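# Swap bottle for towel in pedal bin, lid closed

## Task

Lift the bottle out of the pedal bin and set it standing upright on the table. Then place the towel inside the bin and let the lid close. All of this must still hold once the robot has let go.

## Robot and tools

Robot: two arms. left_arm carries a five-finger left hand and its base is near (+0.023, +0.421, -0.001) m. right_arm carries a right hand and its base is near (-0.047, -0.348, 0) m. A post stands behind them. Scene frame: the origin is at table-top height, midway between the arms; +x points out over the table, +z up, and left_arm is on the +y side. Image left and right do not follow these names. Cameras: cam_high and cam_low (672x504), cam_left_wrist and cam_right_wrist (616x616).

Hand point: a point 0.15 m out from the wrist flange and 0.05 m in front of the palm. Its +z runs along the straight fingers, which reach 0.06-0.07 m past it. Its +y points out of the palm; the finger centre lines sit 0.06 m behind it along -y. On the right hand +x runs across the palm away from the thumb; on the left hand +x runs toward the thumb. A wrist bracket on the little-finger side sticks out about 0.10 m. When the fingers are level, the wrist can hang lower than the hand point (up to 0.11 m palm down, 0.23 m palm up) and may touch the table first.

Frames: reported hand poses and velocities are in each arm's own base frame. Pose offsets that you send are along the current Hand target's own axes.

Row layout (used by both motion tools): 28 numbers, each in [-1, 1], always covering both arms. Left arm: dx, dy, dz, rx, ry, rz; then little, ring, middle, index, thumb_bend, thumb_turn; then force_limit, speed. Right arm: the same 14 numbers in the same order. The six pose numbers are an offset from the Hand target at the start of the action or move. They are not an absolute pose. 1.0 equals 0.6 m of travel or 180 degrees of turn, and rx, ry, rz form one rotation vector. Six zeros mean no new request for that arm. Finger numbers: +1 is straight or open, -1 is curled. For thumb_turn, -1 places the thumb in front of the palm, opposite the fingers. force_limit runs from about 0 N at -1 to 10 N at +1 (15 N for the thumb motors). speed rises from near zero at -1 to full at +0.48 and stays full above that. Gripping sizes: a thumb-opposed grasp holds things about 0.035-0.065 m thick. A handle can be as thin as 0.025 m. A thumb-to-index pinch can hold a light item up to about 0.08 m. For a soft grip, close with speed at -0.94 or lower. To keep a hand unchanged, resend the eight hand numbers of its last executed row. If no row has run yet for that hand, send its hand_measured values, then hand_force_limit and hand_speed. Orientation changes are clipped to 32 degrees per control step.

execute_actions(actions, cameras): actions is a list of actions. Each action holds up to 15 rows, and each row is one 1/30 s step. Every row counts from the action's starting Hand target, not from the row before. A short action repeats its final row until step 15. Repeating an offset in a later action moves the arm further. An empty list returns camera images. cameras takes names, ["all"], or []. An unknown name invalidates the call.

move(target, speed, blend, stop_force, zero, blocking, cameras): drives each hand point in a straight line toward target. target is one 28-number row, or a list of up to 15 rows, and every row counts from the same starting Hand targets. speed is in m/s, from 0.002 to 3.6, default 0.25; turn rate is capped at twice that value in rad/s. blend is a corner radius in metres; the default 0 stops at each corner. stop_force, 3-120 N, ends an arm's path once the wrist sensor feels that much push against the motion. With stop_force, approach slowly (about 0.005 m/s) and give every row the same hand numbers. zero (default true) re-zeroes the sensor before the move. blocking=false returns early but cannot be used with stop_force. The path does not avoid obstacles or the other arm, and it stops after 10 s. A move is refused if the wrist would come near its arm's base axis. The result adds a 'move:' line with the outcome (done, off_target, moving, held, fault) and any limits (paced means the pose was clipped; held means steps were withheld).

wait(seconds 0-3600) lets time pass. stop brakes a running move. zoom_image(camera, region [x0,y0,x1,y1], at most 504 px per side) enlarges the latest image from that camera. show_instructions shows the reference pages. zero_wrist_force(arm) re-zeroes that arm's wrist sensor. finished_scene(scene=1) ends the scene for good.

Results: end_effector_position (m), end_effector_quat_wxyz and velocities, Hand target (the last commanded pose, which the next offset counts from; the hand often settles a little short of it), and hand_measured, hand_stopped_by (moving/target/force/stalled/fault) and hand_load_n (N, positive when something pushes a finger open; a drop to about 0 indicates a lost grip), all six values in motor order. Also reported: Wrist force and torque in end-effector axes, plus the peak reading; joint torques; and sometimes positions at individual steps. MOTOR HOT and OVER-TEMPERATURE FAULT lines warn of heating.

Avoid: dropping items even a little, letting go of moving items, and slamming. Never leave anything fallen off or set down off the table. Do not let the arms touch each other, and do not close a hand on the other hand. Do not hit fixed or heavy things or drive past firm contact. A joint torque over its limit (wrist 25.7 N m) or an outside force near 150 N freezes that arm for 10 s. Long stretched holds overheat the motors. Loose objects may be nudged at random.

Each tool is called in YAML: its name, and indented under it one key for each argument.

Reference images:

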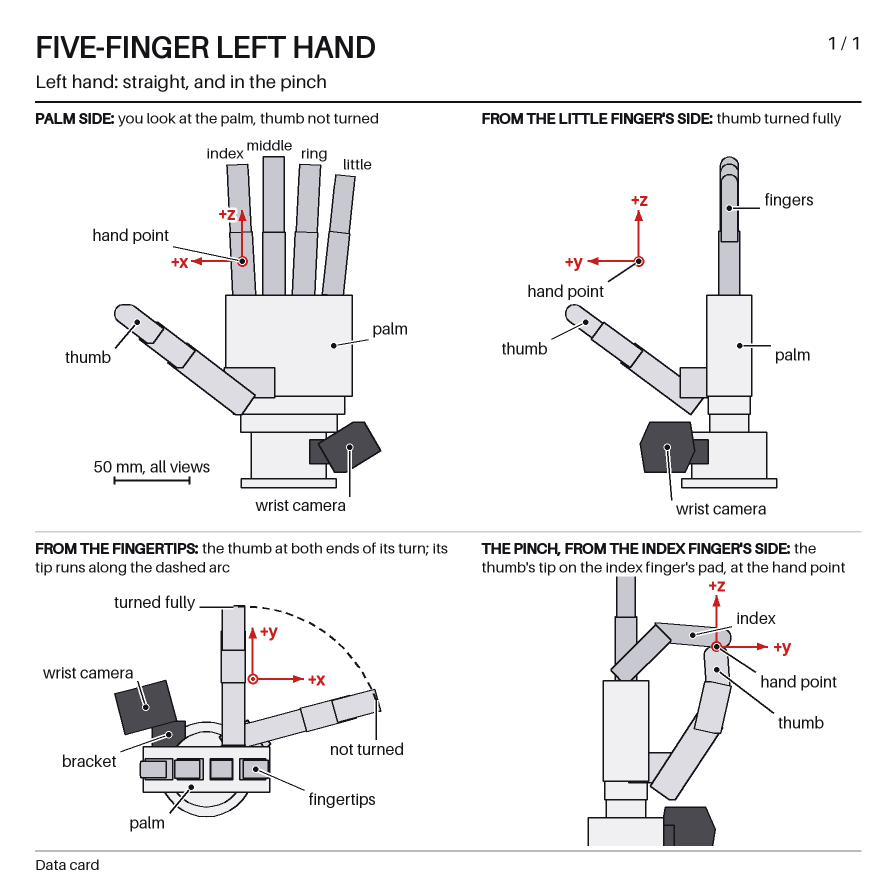

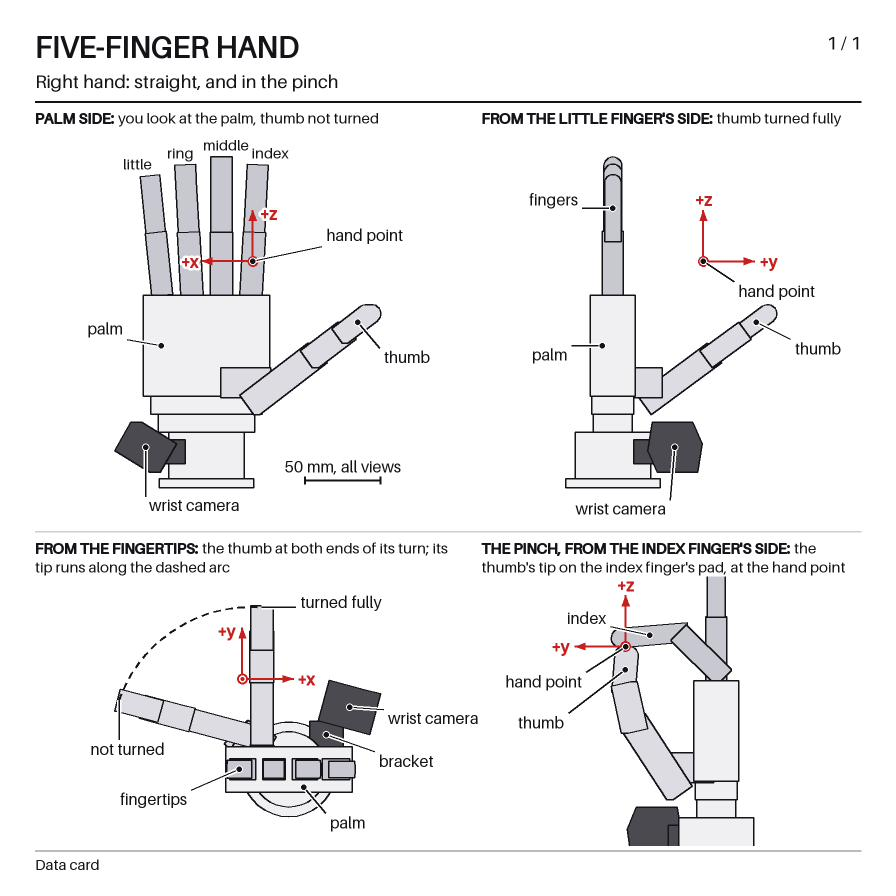

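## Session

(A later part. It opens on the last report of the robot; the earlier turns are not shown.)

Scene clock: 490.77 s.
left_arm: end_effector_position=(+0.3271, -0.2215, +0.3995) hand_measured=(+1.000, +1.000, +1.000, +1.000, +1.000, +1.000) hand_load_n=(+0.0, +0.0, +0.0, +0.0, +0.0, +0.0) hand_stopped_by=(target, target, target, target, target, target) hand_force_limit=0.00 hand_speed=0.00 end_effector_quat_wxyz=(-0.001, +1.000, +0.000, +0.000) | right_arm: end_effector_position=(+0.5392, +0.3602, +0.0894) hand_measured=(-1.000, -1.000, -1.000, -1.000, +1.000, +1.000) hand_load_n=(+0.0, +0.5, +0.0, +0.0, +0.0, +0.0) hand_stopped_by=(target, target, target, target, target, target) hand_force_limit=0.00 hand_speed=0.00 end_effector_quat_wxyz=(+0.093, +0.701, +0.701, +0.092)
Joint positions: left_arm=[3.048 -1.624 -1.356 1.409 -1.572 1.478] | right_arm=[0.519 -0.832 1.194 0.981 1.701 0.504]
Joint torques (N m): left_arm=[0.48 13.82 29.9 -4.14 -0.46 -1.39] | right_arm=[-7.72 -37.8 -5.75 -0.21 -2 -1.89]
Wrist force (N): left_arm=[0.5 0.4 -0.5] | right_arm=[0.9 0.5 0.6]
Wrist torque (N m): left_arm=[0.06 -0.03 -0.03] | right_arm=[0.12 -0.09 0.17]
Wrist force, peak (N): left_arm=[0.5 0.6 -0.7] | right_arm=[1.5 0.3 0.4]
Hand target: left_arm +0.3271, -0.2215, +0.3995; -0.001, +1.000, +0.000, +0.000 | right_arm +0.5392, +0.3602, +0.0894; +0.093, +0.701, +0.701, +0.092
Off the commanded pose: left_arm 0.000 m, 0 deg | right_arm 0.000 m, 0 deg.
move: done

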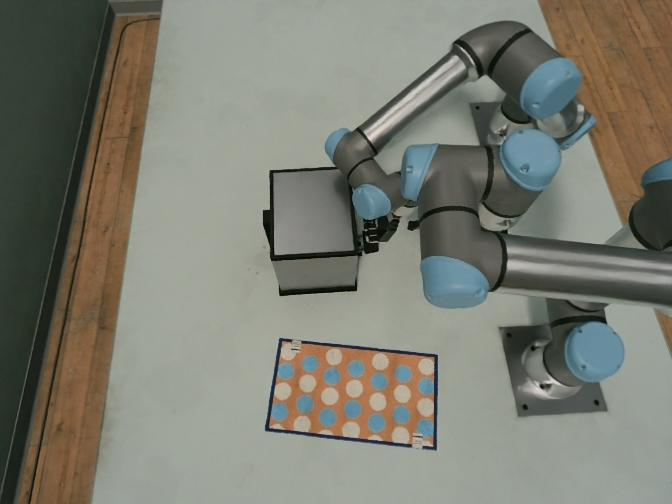

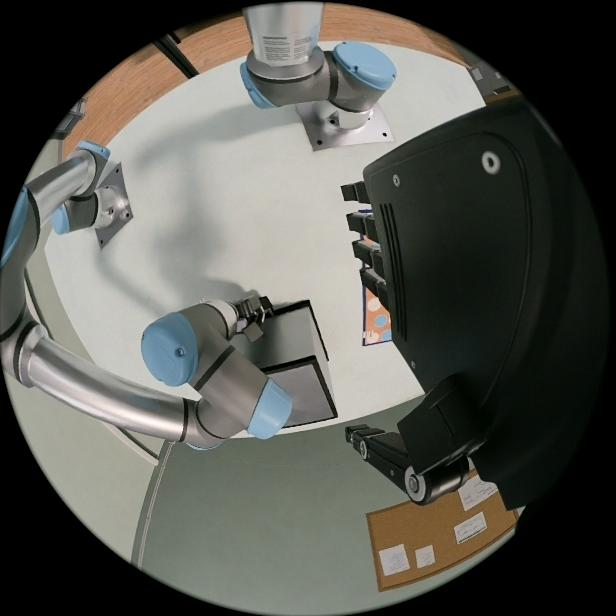

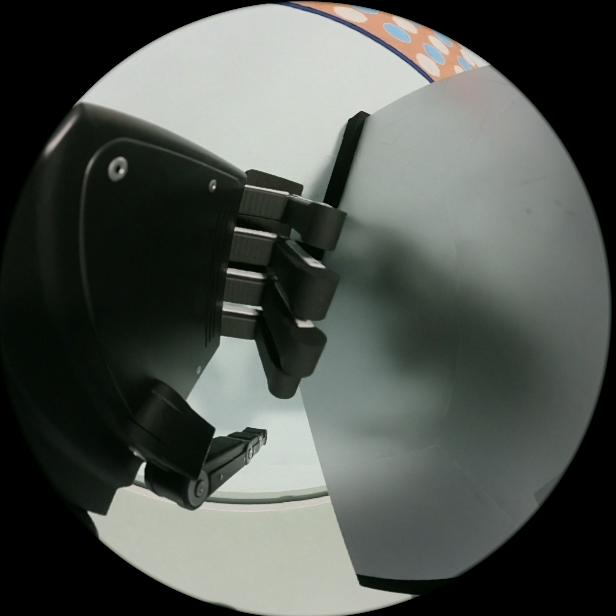

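move:
  target: [0,0,0,0,0,0,1,1,1,1,1,1,0,0,0.0167,-0.0287,0.0613,0,0,0,-1,-1,-1,-1,1,1,0,0]
  speed: 0.03
  stop_force: 5
  cameras: ["cam_high","cam_low","cam_right_wrist"]

zoom_image:
  camera: "cam_right_wrist"
  region: [200, 120, 440, 360]

zoom_image:
  camera: "cam_high"
  region: [330, 150, 430, 270]

Scene clock: 519.57 s.
left_arm: end_effector_position=(+0.3271, -0.2215, +0.3995) hand_measured=(+1.000, +1.000, +1.000, +1.000, +1.000, +1.000) hand_load_n=(+0.0, +0.0, +0.0, +0.0, +0.0, +0.0) hand_stopped_by=(target, target, target, target, target, target) hand_force_limit=0.00 hand_speed=0.00 end_effector_quat_wxyz=(-0.001, +1.000, +0.000, +0.000) | right_arm: end_effector_position=(+0.5357, +0.3651, +0.0696) hand_measured=(-1.000, -1.000, -1.000, -1.000, +1.000, +1.000) hand_load_n=(+0.0, +0.0, +0.0, +0.0, +0.0, +0.0) hand_stopped_by=(target, target, target, target, target, target) hand_force_limit=0.00 hand_speed=0.00 end_effector_quat_wxyz=(+0.093, +0.701, +0.701, +0.092)
Joint positions: left_arm=[3.048 -1.624 -1.356 1.409 -1.572 1.478] | right_arm=[0.53 -0.812 1.212 0.944 1.704 0.515]
Joint torques (N m): left_arm=[-1.09 14.48 30.24 -3.98 -0.48 -1.34] | right_arm=[-7.28 -52.46 -27.33 4.13 -1.76 -1.95]
Wrist force (N): left_arm=[0.2 0.6 -0.6] | right_arm=[2.3 2.3 -2.4]
Wrist torque (N m): left_arm=[0.11 0.02 -0.07] | right_arm=[0.33 -0.04 0.19]
Wrist force, peak (N): left_arm=[0.4 0.8 -0.4] | right_arm=[1.6 6.7 -5.5]
Hand target: left_arm +0.3271, -0.2215, +0.3995; -0.001, +1.000, +0.000, +0.000 | right_arm +0.5357, +0.3651, +0.0696; +0.093, +0.701, +0.701, +0.092 (not the last commanded pose)
Off the commanded pose: left_arm 0.000 m, 0 deg | right_arm 0.021 m, 0 deg.
move: contact (right_arm)

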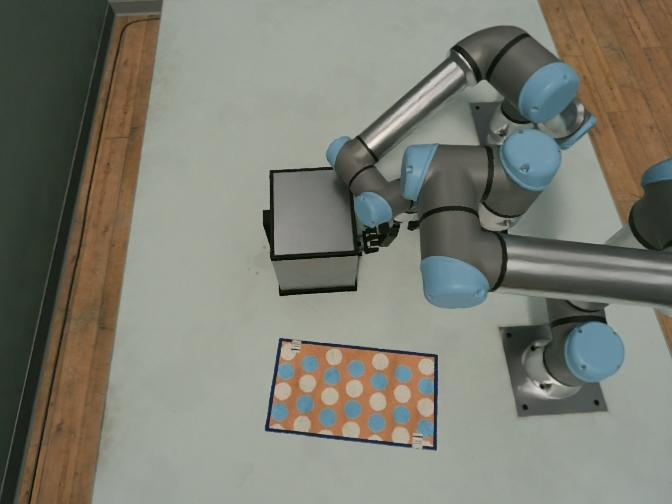

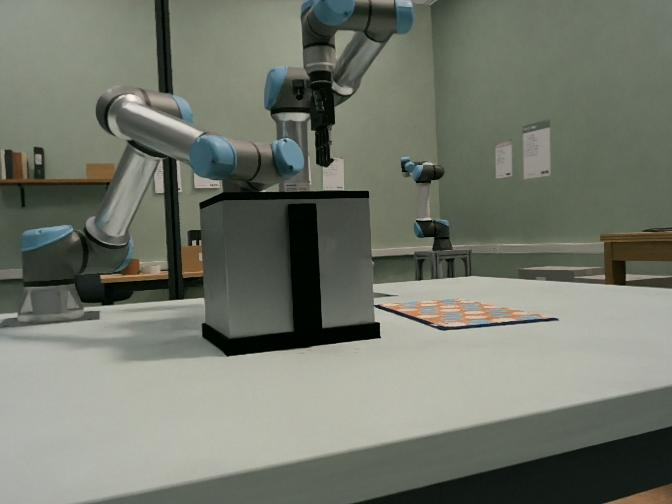

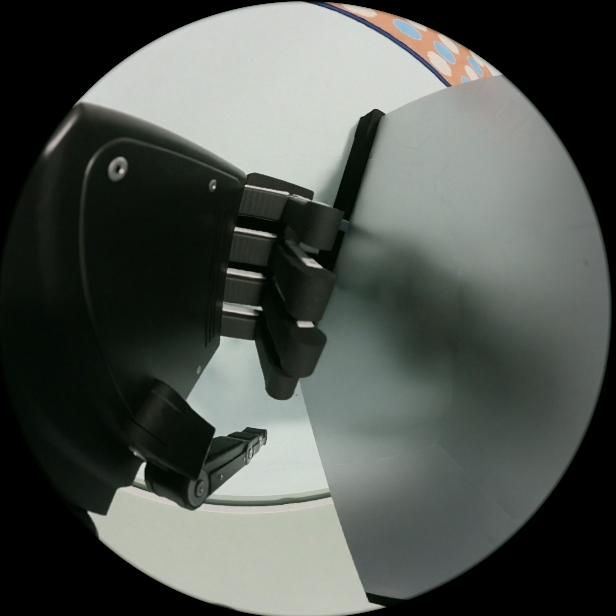

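Scaled by 2.100 from the camera's image (finer frame: 880x880).

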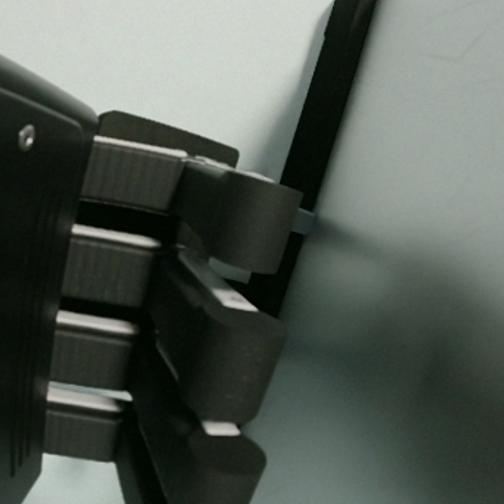

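Scaled by 4.200 from the camera's image (finer frame: 960x720).

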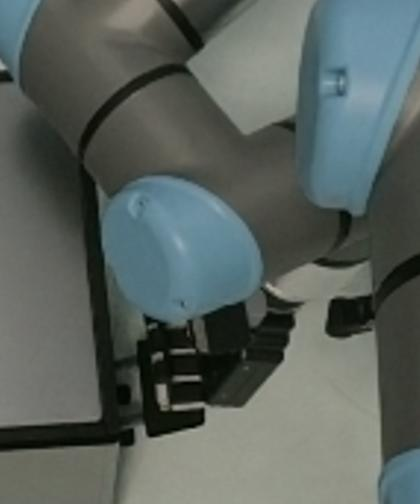

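move:
  target: [0,0,0,0,0,0,1,1,1,1,1,1,0,0,0,-0.0087,0.0322,0,0,0,-1,-1,-1,-1,1,1,0,0]
  speed: 0.02
  stop_force: 25
  cameras: ["cam_high","cam_low","cam_right_wrist"]

Scene clock: 531.33 s.
left_arm: end_effector_position=(+0.3271, -0.2215, +0.3995) hand_measured=(+1.000, +1.000, +1.000, +1.000, +1.000, +1.000) hand_load_n=(-0.5, +0.0, +0.0, +0.0, -0.5, +0.0) hand_stopped_by=(target, target, target, target, target, target) hand_force_limit=0.00 hand_speed=0.00 end_effector_quat_wxyz=(-0.001, +1.000, +0.000, +0.000) | right_arm: end_effector_position=(+0.5357, +0.3651, +0.0630) hand_measured=(-1.000, -1.000, -1.000, -1.000, +1.000, +1.000) hand_load_n=(+0.0, -0.5, +0.0, +0.0, -0.5, +0.0) hand_stopped_by=(target, target, target, target, target, target) hand_force_limit=0.00 hand_speed=0.00 end_effector_quat_wxyz=(+0.093, +0.701, +0.701, +0.092)
Joint positions: left_arm=[3.048 -1.624 -1.356 1.409 -1.572 1.478] | right_arm=[0.53 -0.805 1.218 0.931 1.704 0.515]
Joint torques (N m): left_arm=[-4.2 14.72 30.3 -3.95 -0.43 -1.24] | right_arm=[-8.06 -39.85 -22.83 1.48 -1.54 -1.95]
Wrist force (N): left_arm=[0.3 0.4 -0.4] | right_arm=[1.4 -1.5 -24.5]
Wrist torque (N m): left_arm=[0.06 0.01 -0.06] | right_arm=[1.38 0.85 -0.02]
Wrist force, peak (N): left_arm=[0.2 0.6 -0.8] | right_arm=[1.3 -3.0 -37.2]
Hand target: left_arm +0.3271, -0.2215, +0.3995; -0.001, +1.000, +0.000, +0.000 | right_arm +0.5357, +0.3651, +0.0630; +0.093, +0.701, +0.701, +0.092 (not the last commanded pose)
Off the commanded pose: left_arm 0.000 m, 0 deg | right_arm 0.013 m, 0 deg.
move: contact (right_arm)

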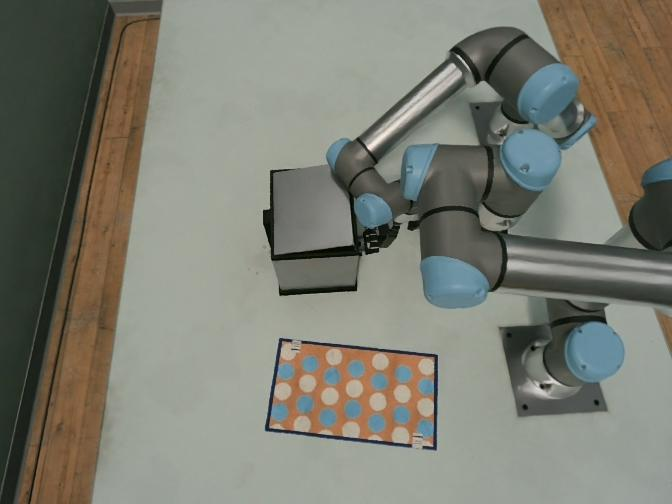

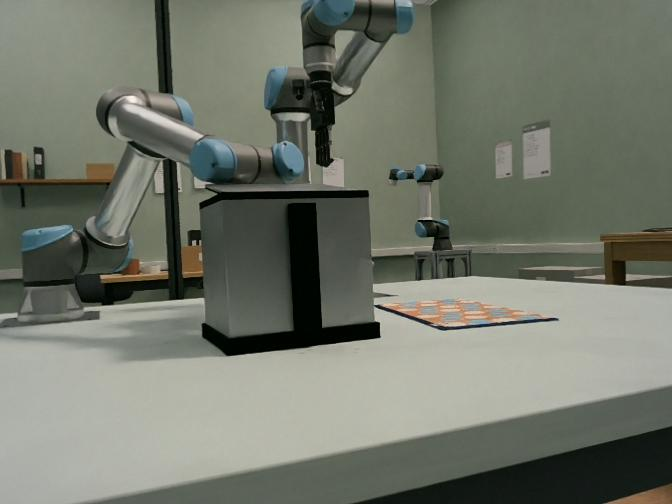

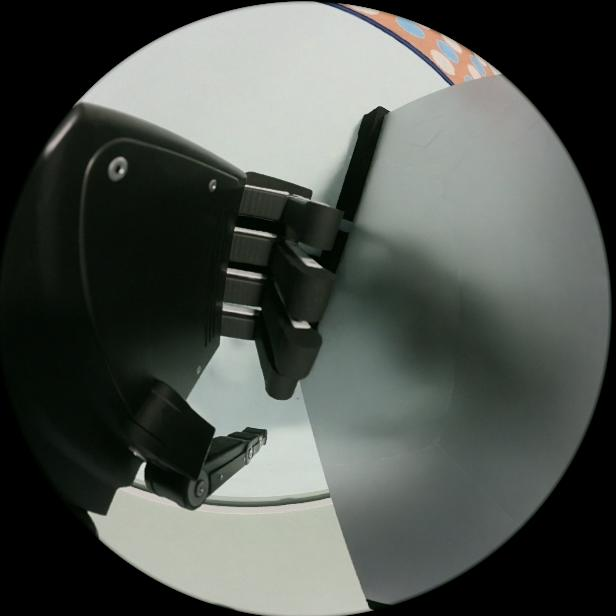

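move:
  target:
    - [0,0,0,0,0,0,1,1,1,1,1,1,0,0,-0.0,-0.0217,-0.0805,0,0,0,-1,-1,-1,-1,1,1,0,0]
    - [0,0,0,0,0,0,1,1,1,1,1,1,0,0,-0.108,-0.079,-0.258,0,0,0,-1,-1,-1,-1,1,1,0,0]
    - [0,0,0,0,0,0,1,1,1,1,1,1,0,0,-0.525,-0.095,-0.521,0.0833,0,0,-1,-1,-1,-1,1,1,0,0]
  speed: [0.04,0.25,0.3]
  blend: [0.005,0.03,0]
  cameras: ["all"]

Scene clock: 702.23 s.
left_arm: end_effector_position=(+0.3271, -0.2215, +0.3995) hand_measured=(+1.000, +1.000, +1.000, +1.000, +1.000, +1.000) hand_load_n=(+0.0, +0.0, +0.0, +0.0, +0.0, +0.0) hand_stopped_by=(target, target, target, target, target, target) hand_force_limit=0.00 hand_speed=0.00 end_effector_quat_wxyz=(-0.001, +1.000, +0.000, +0.000) | right_arm: end_effector_position=(+0.3996, +0.0507, +0.3508) hand_measured=(-1.000, -1.000, -1.000, -1.000, +1.000, +1.000) hand_load_n=(+0.0, +0.0, +0.0, +0.0, +0.0, +0.0) hand_stopped_by=(target, target, target, target, target, target) hand_force_limit=0.00 hand_speed=0.00 end_effector_quat_wxyz=(+0.001, +0.707, +0.707, -0.001)
Joint positions: left_arm=[3.048 -1.624 -1.356 1.409 -1.572 1.478] | right_arm=[-0.155 -1.499 1.462 1.607 1.573 -0.154]
Joint torques (N m): left_arm=[-3.99 14.39 29.1 -3.88 -0.6 -1.23] | right_arm=[-8.67 -29.11 -31.23 4.48 -2.38 -2.07]
Wrist force (N): left_arm=[0.3 0.3 -0.6] | right_arm=[0.7 0.9 0.6]
Wrist torque (N m): left_arm=[0.05 0.00 -0.05] | right_arm=[0.11 -0.03 0.18]
Wrist force, peak (N): left_arm=[0.6 0.6 -0.6] | right_arm=[1.1 -1.7 -24.9]
Hand target: left_arm +0.3271, -0.2215, +0.3995; -0.001, +1.000, +0.000, +0.000 | right_arm +0.3996, +0.0507, +0.3508; +0.001, +0.707, +0.707, -0.001
Off the commanded pose: left_arm 0.000 m, 0 deg | right_arm 0.000 m, 0 deg.
move: done

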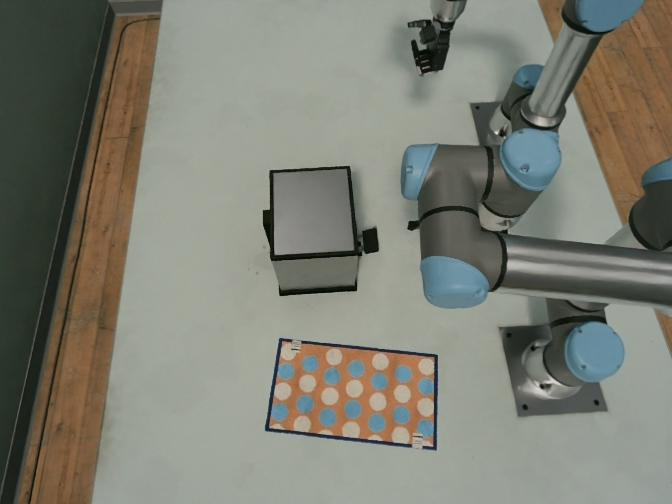

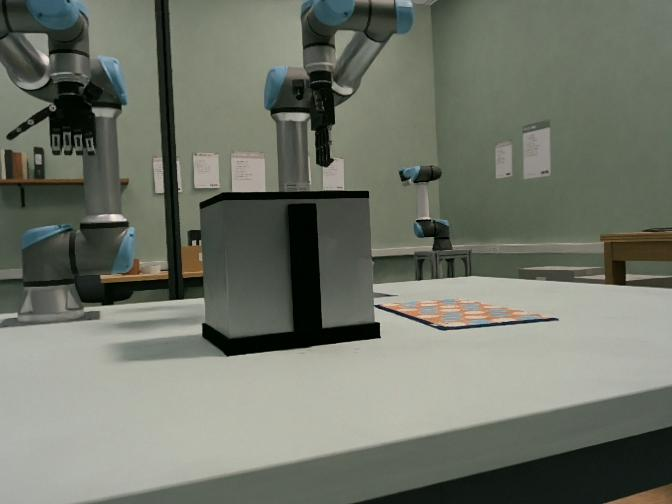

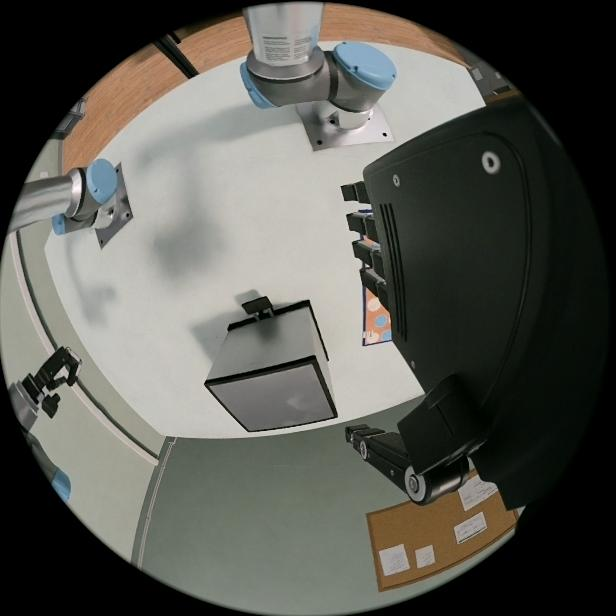

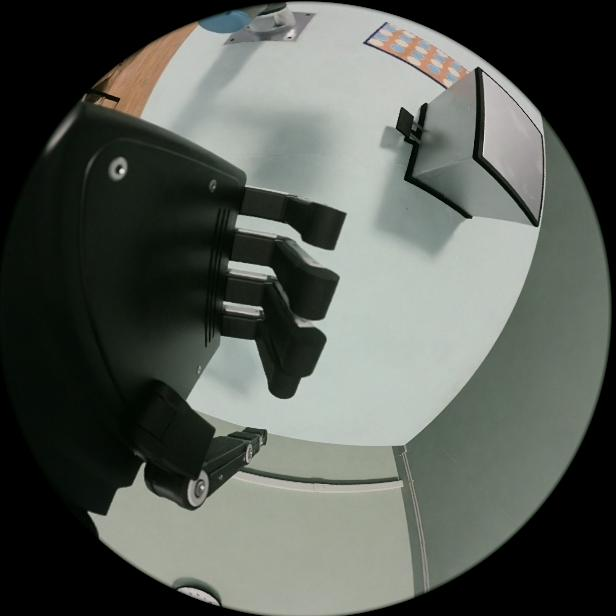

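move:
  target:
    - [0,-0.2,0,0,0,0,1,1,1,1,1,1,0,0,0.352,0.055,-0.148,-0.047,0.302,0,-1,-1,-1,-1,1,1,0,0]
    - [0,-0.25,0,0,0,0,1,1,1,1,1,1,0,0,0.4415,0.0687,-0.344,-0.0727,0.4666,0,-1,-1,-1,-1,1,1,0,0]
    - [0,-0.25,0,0,0,0,1,1,1,1,1,1,0,0,0.434,0.068,-0.525,-0.094,0.604,0,-1,-1,-1,-1,1,1,0,0]
  speed: 0.3
  blend: [0.03,0.02,0]
  cameras: ["cam_high","cam_low"]

Scene clock: 742.37 s.
left_arm: end_effector_position=(+0.3271, -0.0715, +0.3997) hand_measured=(+1.000, +1.000, +1.000, +1.000, +1.000, +1.000) hand_load_n=(+0.0, +0.0, +0.0, +0.0, -0.5, +0.0) hand_stopped_by=(target, target, target, target, target, target) hand_force_limit=0.00 hand_speed=0.00 end_effector_quat_wxyz=(-0.001, +1.000, +0.000, +0.000) | right_arm: end_effector_position=(+0.4404, +0.3116, +0.6653) hand_measured=(-1.000, -1.000, -1.000, -1.000, +1.000, +1.000) hand_load_n=(+0.0, +0.0, +0.0, +0.0, +0.0, +0.0) hand_stopped_by=(target, target, target, target, target, target) hand_force_limit=0.00 hand_speed=0.00 end_effector_quat_wxyz=(-0.483, +0.406, +0.406, +0.661)
Joint positions: left_arm=[3.569 -1.518 -1.462 1.409 -1.572 1.998] | right_arm=[-0.155 -1.499 1.464 1.605 -0.348 -0.155]
Joint torques (N m): left_arm=[6.34 23.27 5.63 -3 1.88 1.68] | right_arm=[6.45 -13.77 -30.75 4.16 -3.83 2.08]
Wrist force (N): left_arm=[0.3 0.6 -0.6] | right_arm=[-0.3 0.9 -0.2]
Wrist torque (N m): left_arm=[0.10 0.03 -0.26] | right_arm=[-0.08 0.10 0.01]
Wrist force, peak (N): left_arm=[0.4 1.0 -0.6] | right_arm=[0.9 1.0 0.8]
Hand target: left_arm +0.3271, -0.0715, +0.3997; -0.001, +1.000, +0.000, +0.000 | right_arm +0.4404, +0.3117, +0.6653; -0.483, +0.406, +0.406, +0.661
Off the commanded pose: left_arm 0.000 m, 0 deg | right_arm 0.000 m, 0 deg.
move: done

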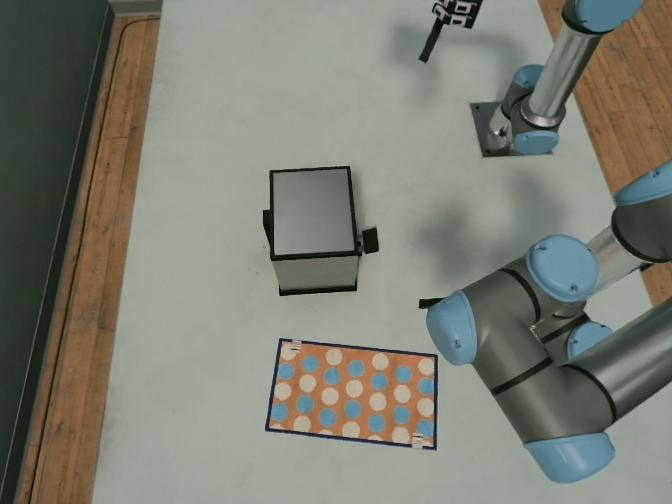

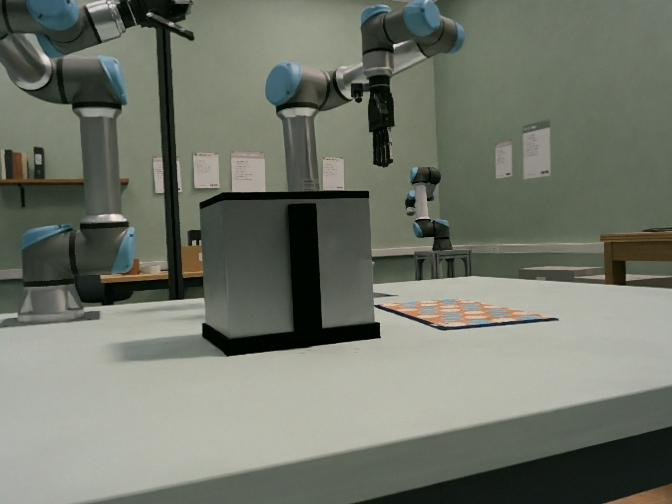

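move:
  target:
    - [0,0,0,0,0,0,1,1,1,1,1,1,0,0,-0.0215,0.122,-0.001,-0.1127,-0.0176,0.3133,-1,-1,-1,-1,1,1,0,0]
    - [0,0,0,0,0,0,1,1,1,1,1,1,0,0,-0.132,0.166,-0.038,-0.2253,-0.0351,0.6267,-1,-1,-1,-1,1,1,0,0]
    - [0,0,0,0,0,0,1,1,1,1,1,1,0,0,-0.221,0.0867,-0.0745,-0.334,-0.052,0.930,-1,-1,-1,-1,1,1,0,0]
  speed: 0.4
  blend: [0.03,0.03,0]
  cameras: ["cam_low"]

Scene clock: 788.43 s.
left_arm: end_effector_position=(+0.3271, -0.0715, +0.3997) hand_measured=(+1.000, +1.000, +1.000, +1.000, +1.000, +1.000) hand_load_n=(+0.0, +0.0, +0.0, +0.0, +0.0, +0.0) hand_stopped_by=(target, target, target, target, target, target) hand_force_limit=0.00 hand_speed=0.00 end_effector_quat_wxyz=(-0.001, +1.000, +0.000, +0.000) | right_arm: end_effector_position=(+0.5114, +0.3005, +0.5345) hand_measured=(-1.000, -1.000, -1.000, -1.000, +1.000, +1.000) hand_load_n=(+0.0, +0.0, +0.0, +0.0, +0.0, +0.0) hand_stopped_by=(target, target, target, target, target, target) hand_force_limit=0.00 hand_speed=0.00 end_effector_quat_wxyz=(-0.471, +0.586, -0.573, -0.327)
Joint positions: left_arm=[3.569 -1.518 -1.462 1.409 -1.572 1.998] | right_arm=[-0.155 -1.502 1.47 4.71 -0.349 -0.154]
Joint torques (N m): left_arm=[5.74 22.65 4.94 -1.15 1.9 1.74] | right_arm=[7.25 -17.59 -35.81 -0.08 -0.94 -2.15]
Wrist force (N): left_arm=[0.2 0.6 -0.6] | right_arm=[1.3 0.4 0.5]
Wrist torque (N m): left_arm=[0.12 0.03 -0.25] | right_arm=[-0.13 0.12 0.01]
Wrist force, peak (N): left_arm=[0.4 0.9 -1.0] | right_arm=[1.7 2.9 0.7]
Hand target: left_arm +0.3271, -0.0715, +0.3997; -0.001, +1.000, +0.000, +0.000 | right_arm +0.5114, +0.3005, +0.5345; -0.471, +0.586, -0.573, -0.327
Off the commanded pose: left_arm 0.000 m, 0 deg | right_arm 0.000 m, 0 deg.
move: done

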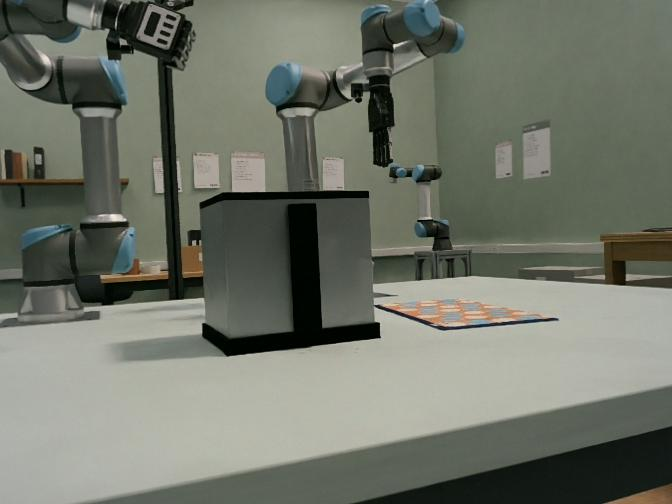

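move:
  target: [0,0,0,0,0,0,1,1,1,1,1,1,0,0,0.405,0.118,-0.25,-0.0716,0.382,-0.0047,-1,-1,-1,-1,1,1,0,0]
  speed: 0.35
  cameras: []

Scene clock: 826.33 s.
left_arm: end_effector_position=(+0.3271, -0.0715, +0.3997) hand_measured=(+1.000, +1.000, +1.000, +1.000, +1.000, +1.000) hand_load_n=(+0.0, +0.0, +0.0, +0.0, +0.0, +0.0) hand_stopped_by=(target, target, target, target, target, target) hand_force_limit=0.00 hand_speed=0.00 end_effector_quat_wxyz=(-0.001, +1.000, +0.000, +0.000) | right_arm: end_effector_position=(+0.4503, +0.0804, +0.3490) hand_measured=(-1.000, -1.000, -1.000, -1.000, +1.000, +1.000) hand_load_n=(+0.0, +0.0, +0.0, +0.0, +0.0, +0.0) hand_stopped_by=(target, target, target, target, target, target) hand_force_limit=0.00 hand_speed=0.00 end_effector_quat_wxyz=(-0.004, +0.718, -0.696, +0.005)
Joint positions: left_arm=[3.569 -1.518 -1.462 1.409 -1.572 1.998] | right_arm=[-0.162 -1.567 1.538 4.729 -1.57 -0.194]
Joint torques (N m): left_arm=[6.11 23.08 5.75 -1.21 1.93 1.66] | right_arm=[6.73 -30.33 -10.93 -4.08 -2.16 2.17]
Wrist force (N): left_arm=[0.5 0.5 -0.5] | right_arm=[0.6 0.5 0.8]
Wrist torque (N m): left_arm=[0.09 -0.01 -0.23] | right_arm=[0.05 0.01 -0.03]
Wrist force, peak (N): left_arm=[0.5 1.0 -0.7] | right_arm=[1.7 0.6 0.8]
Hand target: left_arm +0.3271, -0.0715, +0.3997; -0.001, +1.000, +0.000, +0.000 | right_arm +0.4503, +0.0804, +0.3490; -0.004, +0.718, -0.696, +0.005
Off the commanded pose: left_arm 0.000 m, 0 deg | right_arm 0.000 m, 0 deg.
move: done

move:
  target: [0,0.2,0,0,0,0,1,1,1,1,1,1,0,0,-0.283,-0.009,0.083,0,0,0.98,-1,-1,-1,-1,1,1,0,0]
  speed: 0.35
  cameras: ["all"]

Scene clock: 848.87 s.
left_arm: end_effector_position=(+0.3271, -0.1915, +0.3995) hand_measured=(+1.000, +1.000, +1.000, +1.000, +1.000, +1.000) hand_load_n=(+0.0, +0.0, +0.0, +0.0, +0.0, +0.5) hand_stopped_by=(target, target, target, target, target, target) hand_force_limit=0.00 hand_speed=0.00 end_effector_quat_wxyz=(-0.001, +1.000, +0.000, +0.000) | right_arm: end_effector_position=(+0.4510, +0.2502, +0.2990) hand_measured=(-1.000, -1.000, -1.000, -1.000, +1.000, +1.000) hand_load_n=(+0.0, +0.0, +0.0, +0.5, +0.0, +0.0) hand_stopped_by=(target, target, target, target, target, target) hand_force_limit=0.00 hand_speed=0.00 end_effector_quat_wxyz=(+0.005, +0.673, +0.740, +0.004)
Joint positions: left_arm=[3.147 -1.59 -1.392 1.411 -1.572 1.577] | right_arm=[0.336 -1.655 1.754 4.602 -1.576 3.383]
Joint torques (N m): left_arm=[-8.23 13.27 30.92 -4.25 -1.29 -1.3] | right_arm=[6.33 -10.31 -34.82 -0.56 -2.31 2.12]
Wrist force (N): left_arm=[0.4 0.5 -0.5] | right_arm=[0.5 0.5 0.8]
Wrist torque (N m): left_arm=[0.08 0.00 -0.05] | right_arm=[0.03 0.02 -0.06]
Wrist force, peak (N): left_arm=[0.6 0.7 -1.0] | right_arm=[1.0 0.7 1.0]
Hand target: left_arm +0.3271, -0.1915, +0.3995; -0.001, +1.000, +0.000, +0.000 | right_arm +0.4510, +0.2502, +0.2990; +0.005, +0.673, +0.740, +0.004
Off the commanded pose: left_arm 0.000 m, 0 deg | right_arm 0.000 m, 0 deg.
move: done

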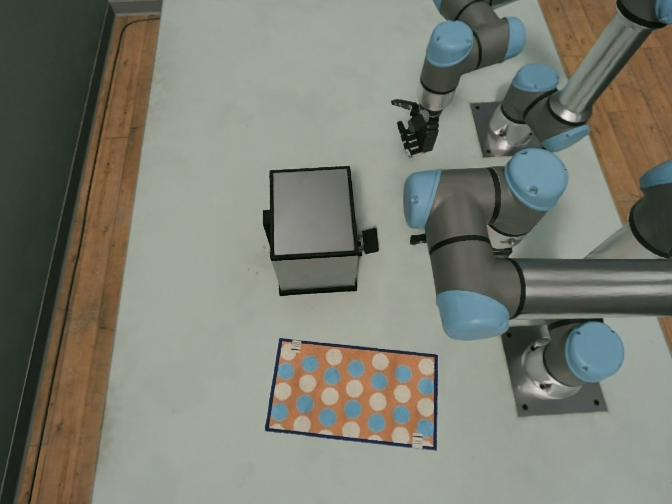

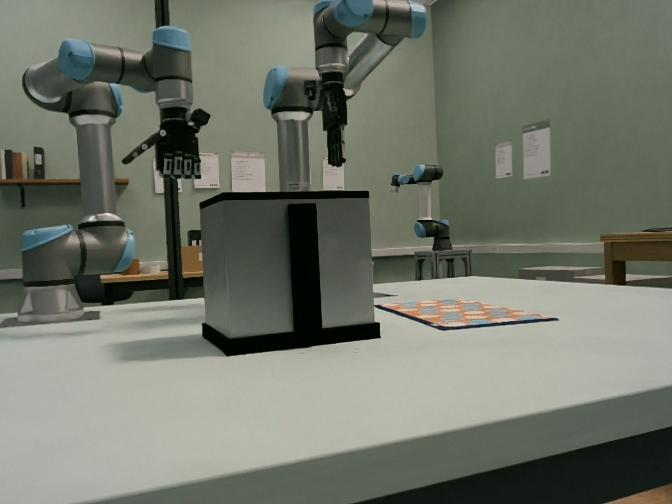

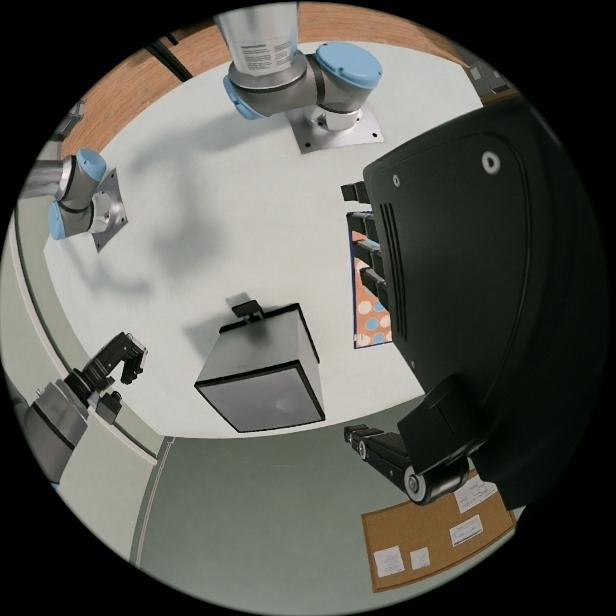

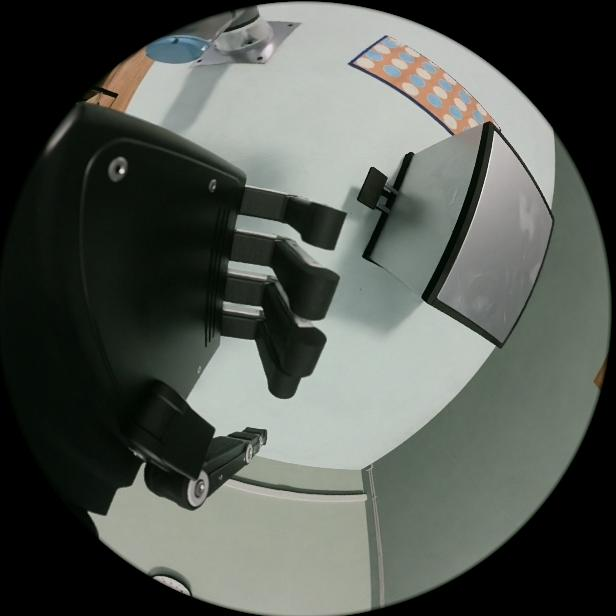

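move:
  target:
    - [0,0,0,0,0,0,1,1,1,1,1,1,0,0,0.1837,0.0955,0.2992,-0.0797,-0.0036,0.0301,-1,-1,-1,-1,1,1,0,0]
    - [0,0,0,0,0,0,1,1,1,1,1,1,0,0,0.178,0.1547,0.36,-0.0797,-0.0036,0.0301,-1,-1,-1,-1,1,1,0,0]
  speed: [0.25,0.06]
  blend: [0.01,0]
  cameras: ["cam_high","cam_low","cam_right_wrist"]

zoom_image:
  camera: "cam_high"
  region: [330, 150, 430, 270]

Scene clock: 872.27 s.
left_arm: end_effector_position=(+0.3271, -0.1915, +0.3995) hand_measured=(+1.000, +1.000, +1.000, +1.000, +1.000, +1.000) hand_load_n=(+0.0, +0.0, +0.0, +0.0, +0.0, +0.0) hand_stopped_by=(target, target, target, target, target, target) hand_force_limit=0.00 hand_speed=0.00 end_effector_quat_wxyz=(-0.001, +1.000, +0.000, +0.000) | right_arm: end_effector_position=(+0.5360, +0.3650, +0.0839) hand_measured=(-1.000, -1.000, -1.000, -1.000, +1.000, +1.000) hand_load_n=(+0.0, +0.0, +0.0, +0.5, +0.0, +0.0) hand_stopped_by=(target, target, target, target, target, target) hand_force_limit=0.00 hand_speed=0.00 end_effector_quat_wxyz=(+0.093, +0.701, +0.701, +0.092)
Joint positions: left_arm=[3.147 -1.59 -1.392 1.411 -1.572 1.577] | right_arm=[0.529 -1.16 1.901 3.744 -1.703 3.657]
Joint torques (N m): left_arm=[-8.03 13.07 29.86 -4.23 -1.35 -1.43] | right_arm=[-7.62 -26.61 -30.62 -4.64 2.65 -2.14]
Wrist force (N): left_arm=[0.3 0.5 -0.6] | right_arm=[0.8 -0.1 0.6]
Wrist torque (N m): left_arm=[0.09 0.00 -0.06] | right_arm=[-0.01 -0.04 0.11]
Wrist force, peak (N): left_arm=[0.4 0.4 -1.0] | right_arm=[1.5 -0.4 1.7]
Hand target: left_arm +0.3271, -0.1915, +0.3995; -0.001, +1.000, +0.000, +0.000 | right_arm +0.5360, +0.3650, +0.0838; +0.093, +0.701, +0.701, +0.092
Off the commanded pose: left_arm 0.000 m, 0 deg | right_arm 0.000 m, 0 deg.
move: done

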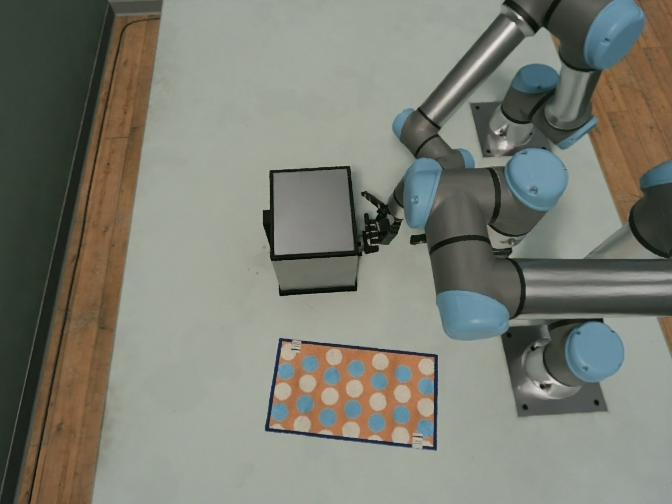

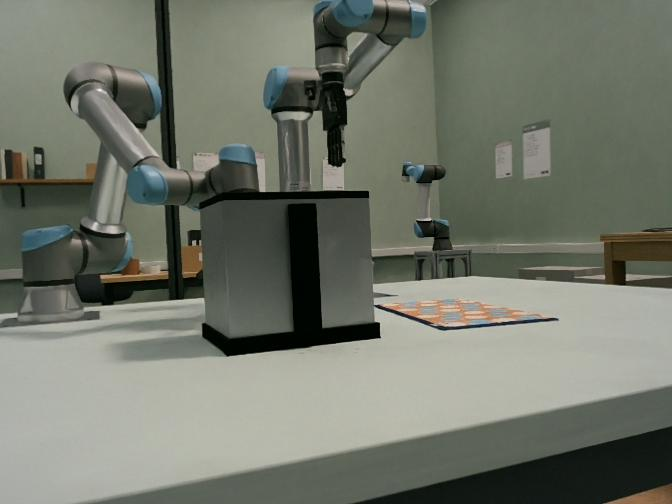

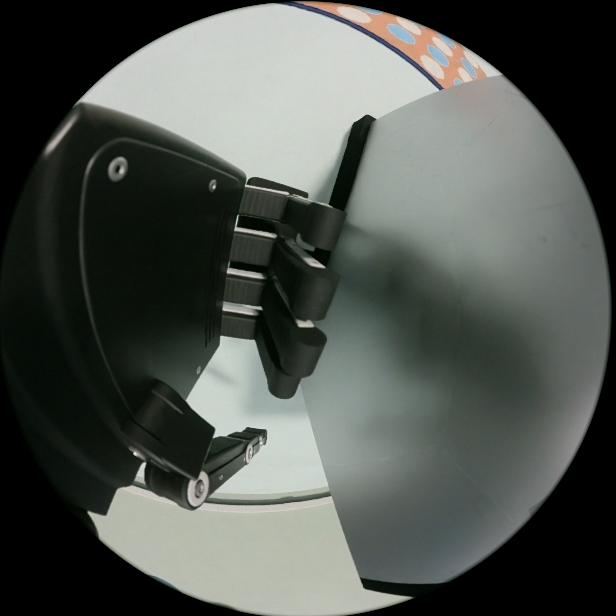

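Scaled by 4.200 from the camera's image (finer frame: 960x720).

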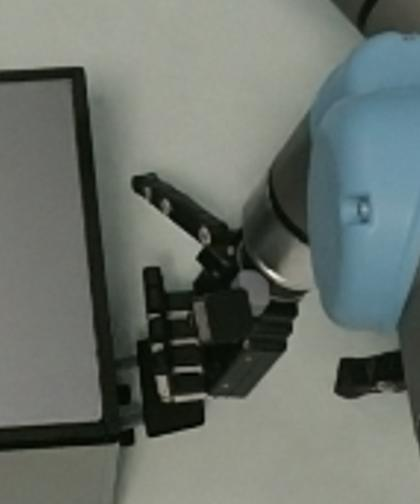

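move:
  target:
    - [0,0,0,0,0,0,1,1,1,1,1,1,0,0,0.0333,0,0,0,0,0,-1,-1,-1,-1,1,1,0,0]
    - [0,0,0,0,0,0,1,1,1,1,1,1,0,0,0.0333,-0.0191,0.0708,0,0,0,-1,-1,-1,-1,1,1,0,0]
  speed: [0.05,0.012]
  stop_force: 50
  cameras: ["cam_high","cam_low","cam_right_wrist"]

Scene clock: 890.73 s.
left_arm: end_effector_position=(+0.3271, -0.1915, +0.3995) hand_measured=(+1.000, +1.000, +1.000, +1.000, +1.000, +1.000) hand_load_n=(+0.0, +0.0, +0.0, +0.0, +0.0, +0.0) hand_stopped_by=(target, target, target, target, target, target) hand_force_limit=0.00 hand_speed=0.00 end_effector_quat_wxyz=(-0.001, +1.000, +0.000, +0.000) | right_arm: end_effector_position=(+0.5360, +0.3849, +0.0398) hand_measured=(-1.000, -1.000, -1.000, -1.000, +1.000, +1.000) hand_load_n=(+0.0, +0.0, +0.0, +0.0, -0.5, +0.0) hand_stopped_by=(target, target, target, target, target, target) hand_force_limit=0.00 hand_speed=0.00 end_effector_quat_wxyz=(+0.093, +0.701, +0.701, +0.092)
Joint positions: left_arm=[3.147 -1.59 -1.392 1.411 -1.572 1.577] | right_arm=[0.56 -1.058 1.887 3.66 -1.71 3.686]
Joint torques (N m): left_arm=[-8.53 12.92 30.48 -4.12 -1.36 -1.35] | right_arm=[-6.59 -27.62 -3.88 -4.3 -0.89 -1.43]
Wrist force (N): left_arm=[0.4 0.4 -0.7] | right_arm=[0.8 -0.6 -2.1]
Wrist torque (N m): left_arm=[0.08 0.00 -0.05] | right_arm=[0.10 0.06 -0.09]
Wrist force, peak (N): left_arm=[0.3 0.8 -0.8] | right_arm=[0.5 -0.4 -8.1]
Hand target: left_arm +0.3271, -0.1915, +0.3995; -0.001, +1.000, +0.000, +0.000 | right_arm +0.5360, +0.3849, +0.0398; +0.093, +0.701, +0.701, +0.092
Off the commanded pose: left_arm 0.000 m, 0 deg | right_arm 0.000 m, 0 deg.
move: done

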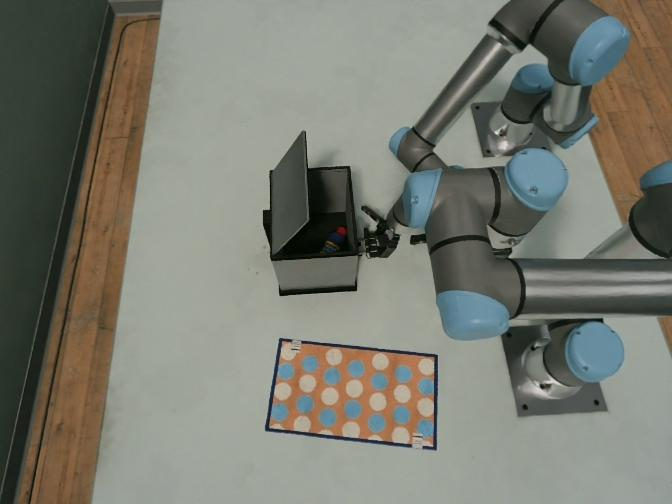

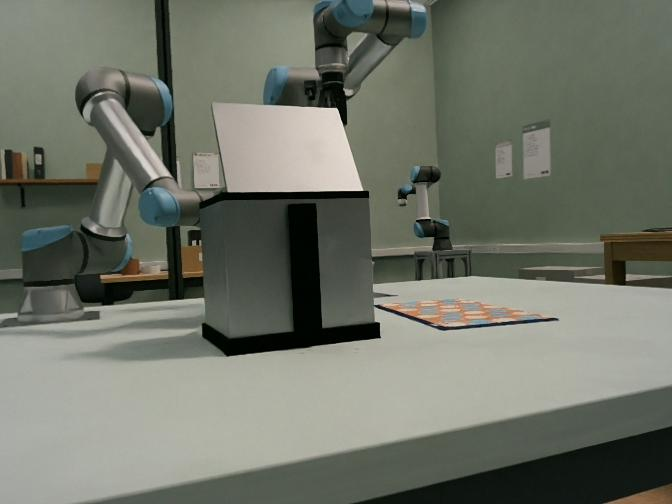

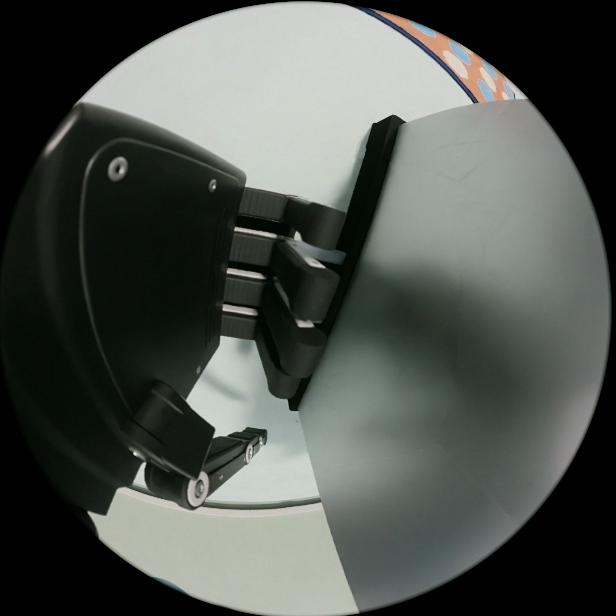

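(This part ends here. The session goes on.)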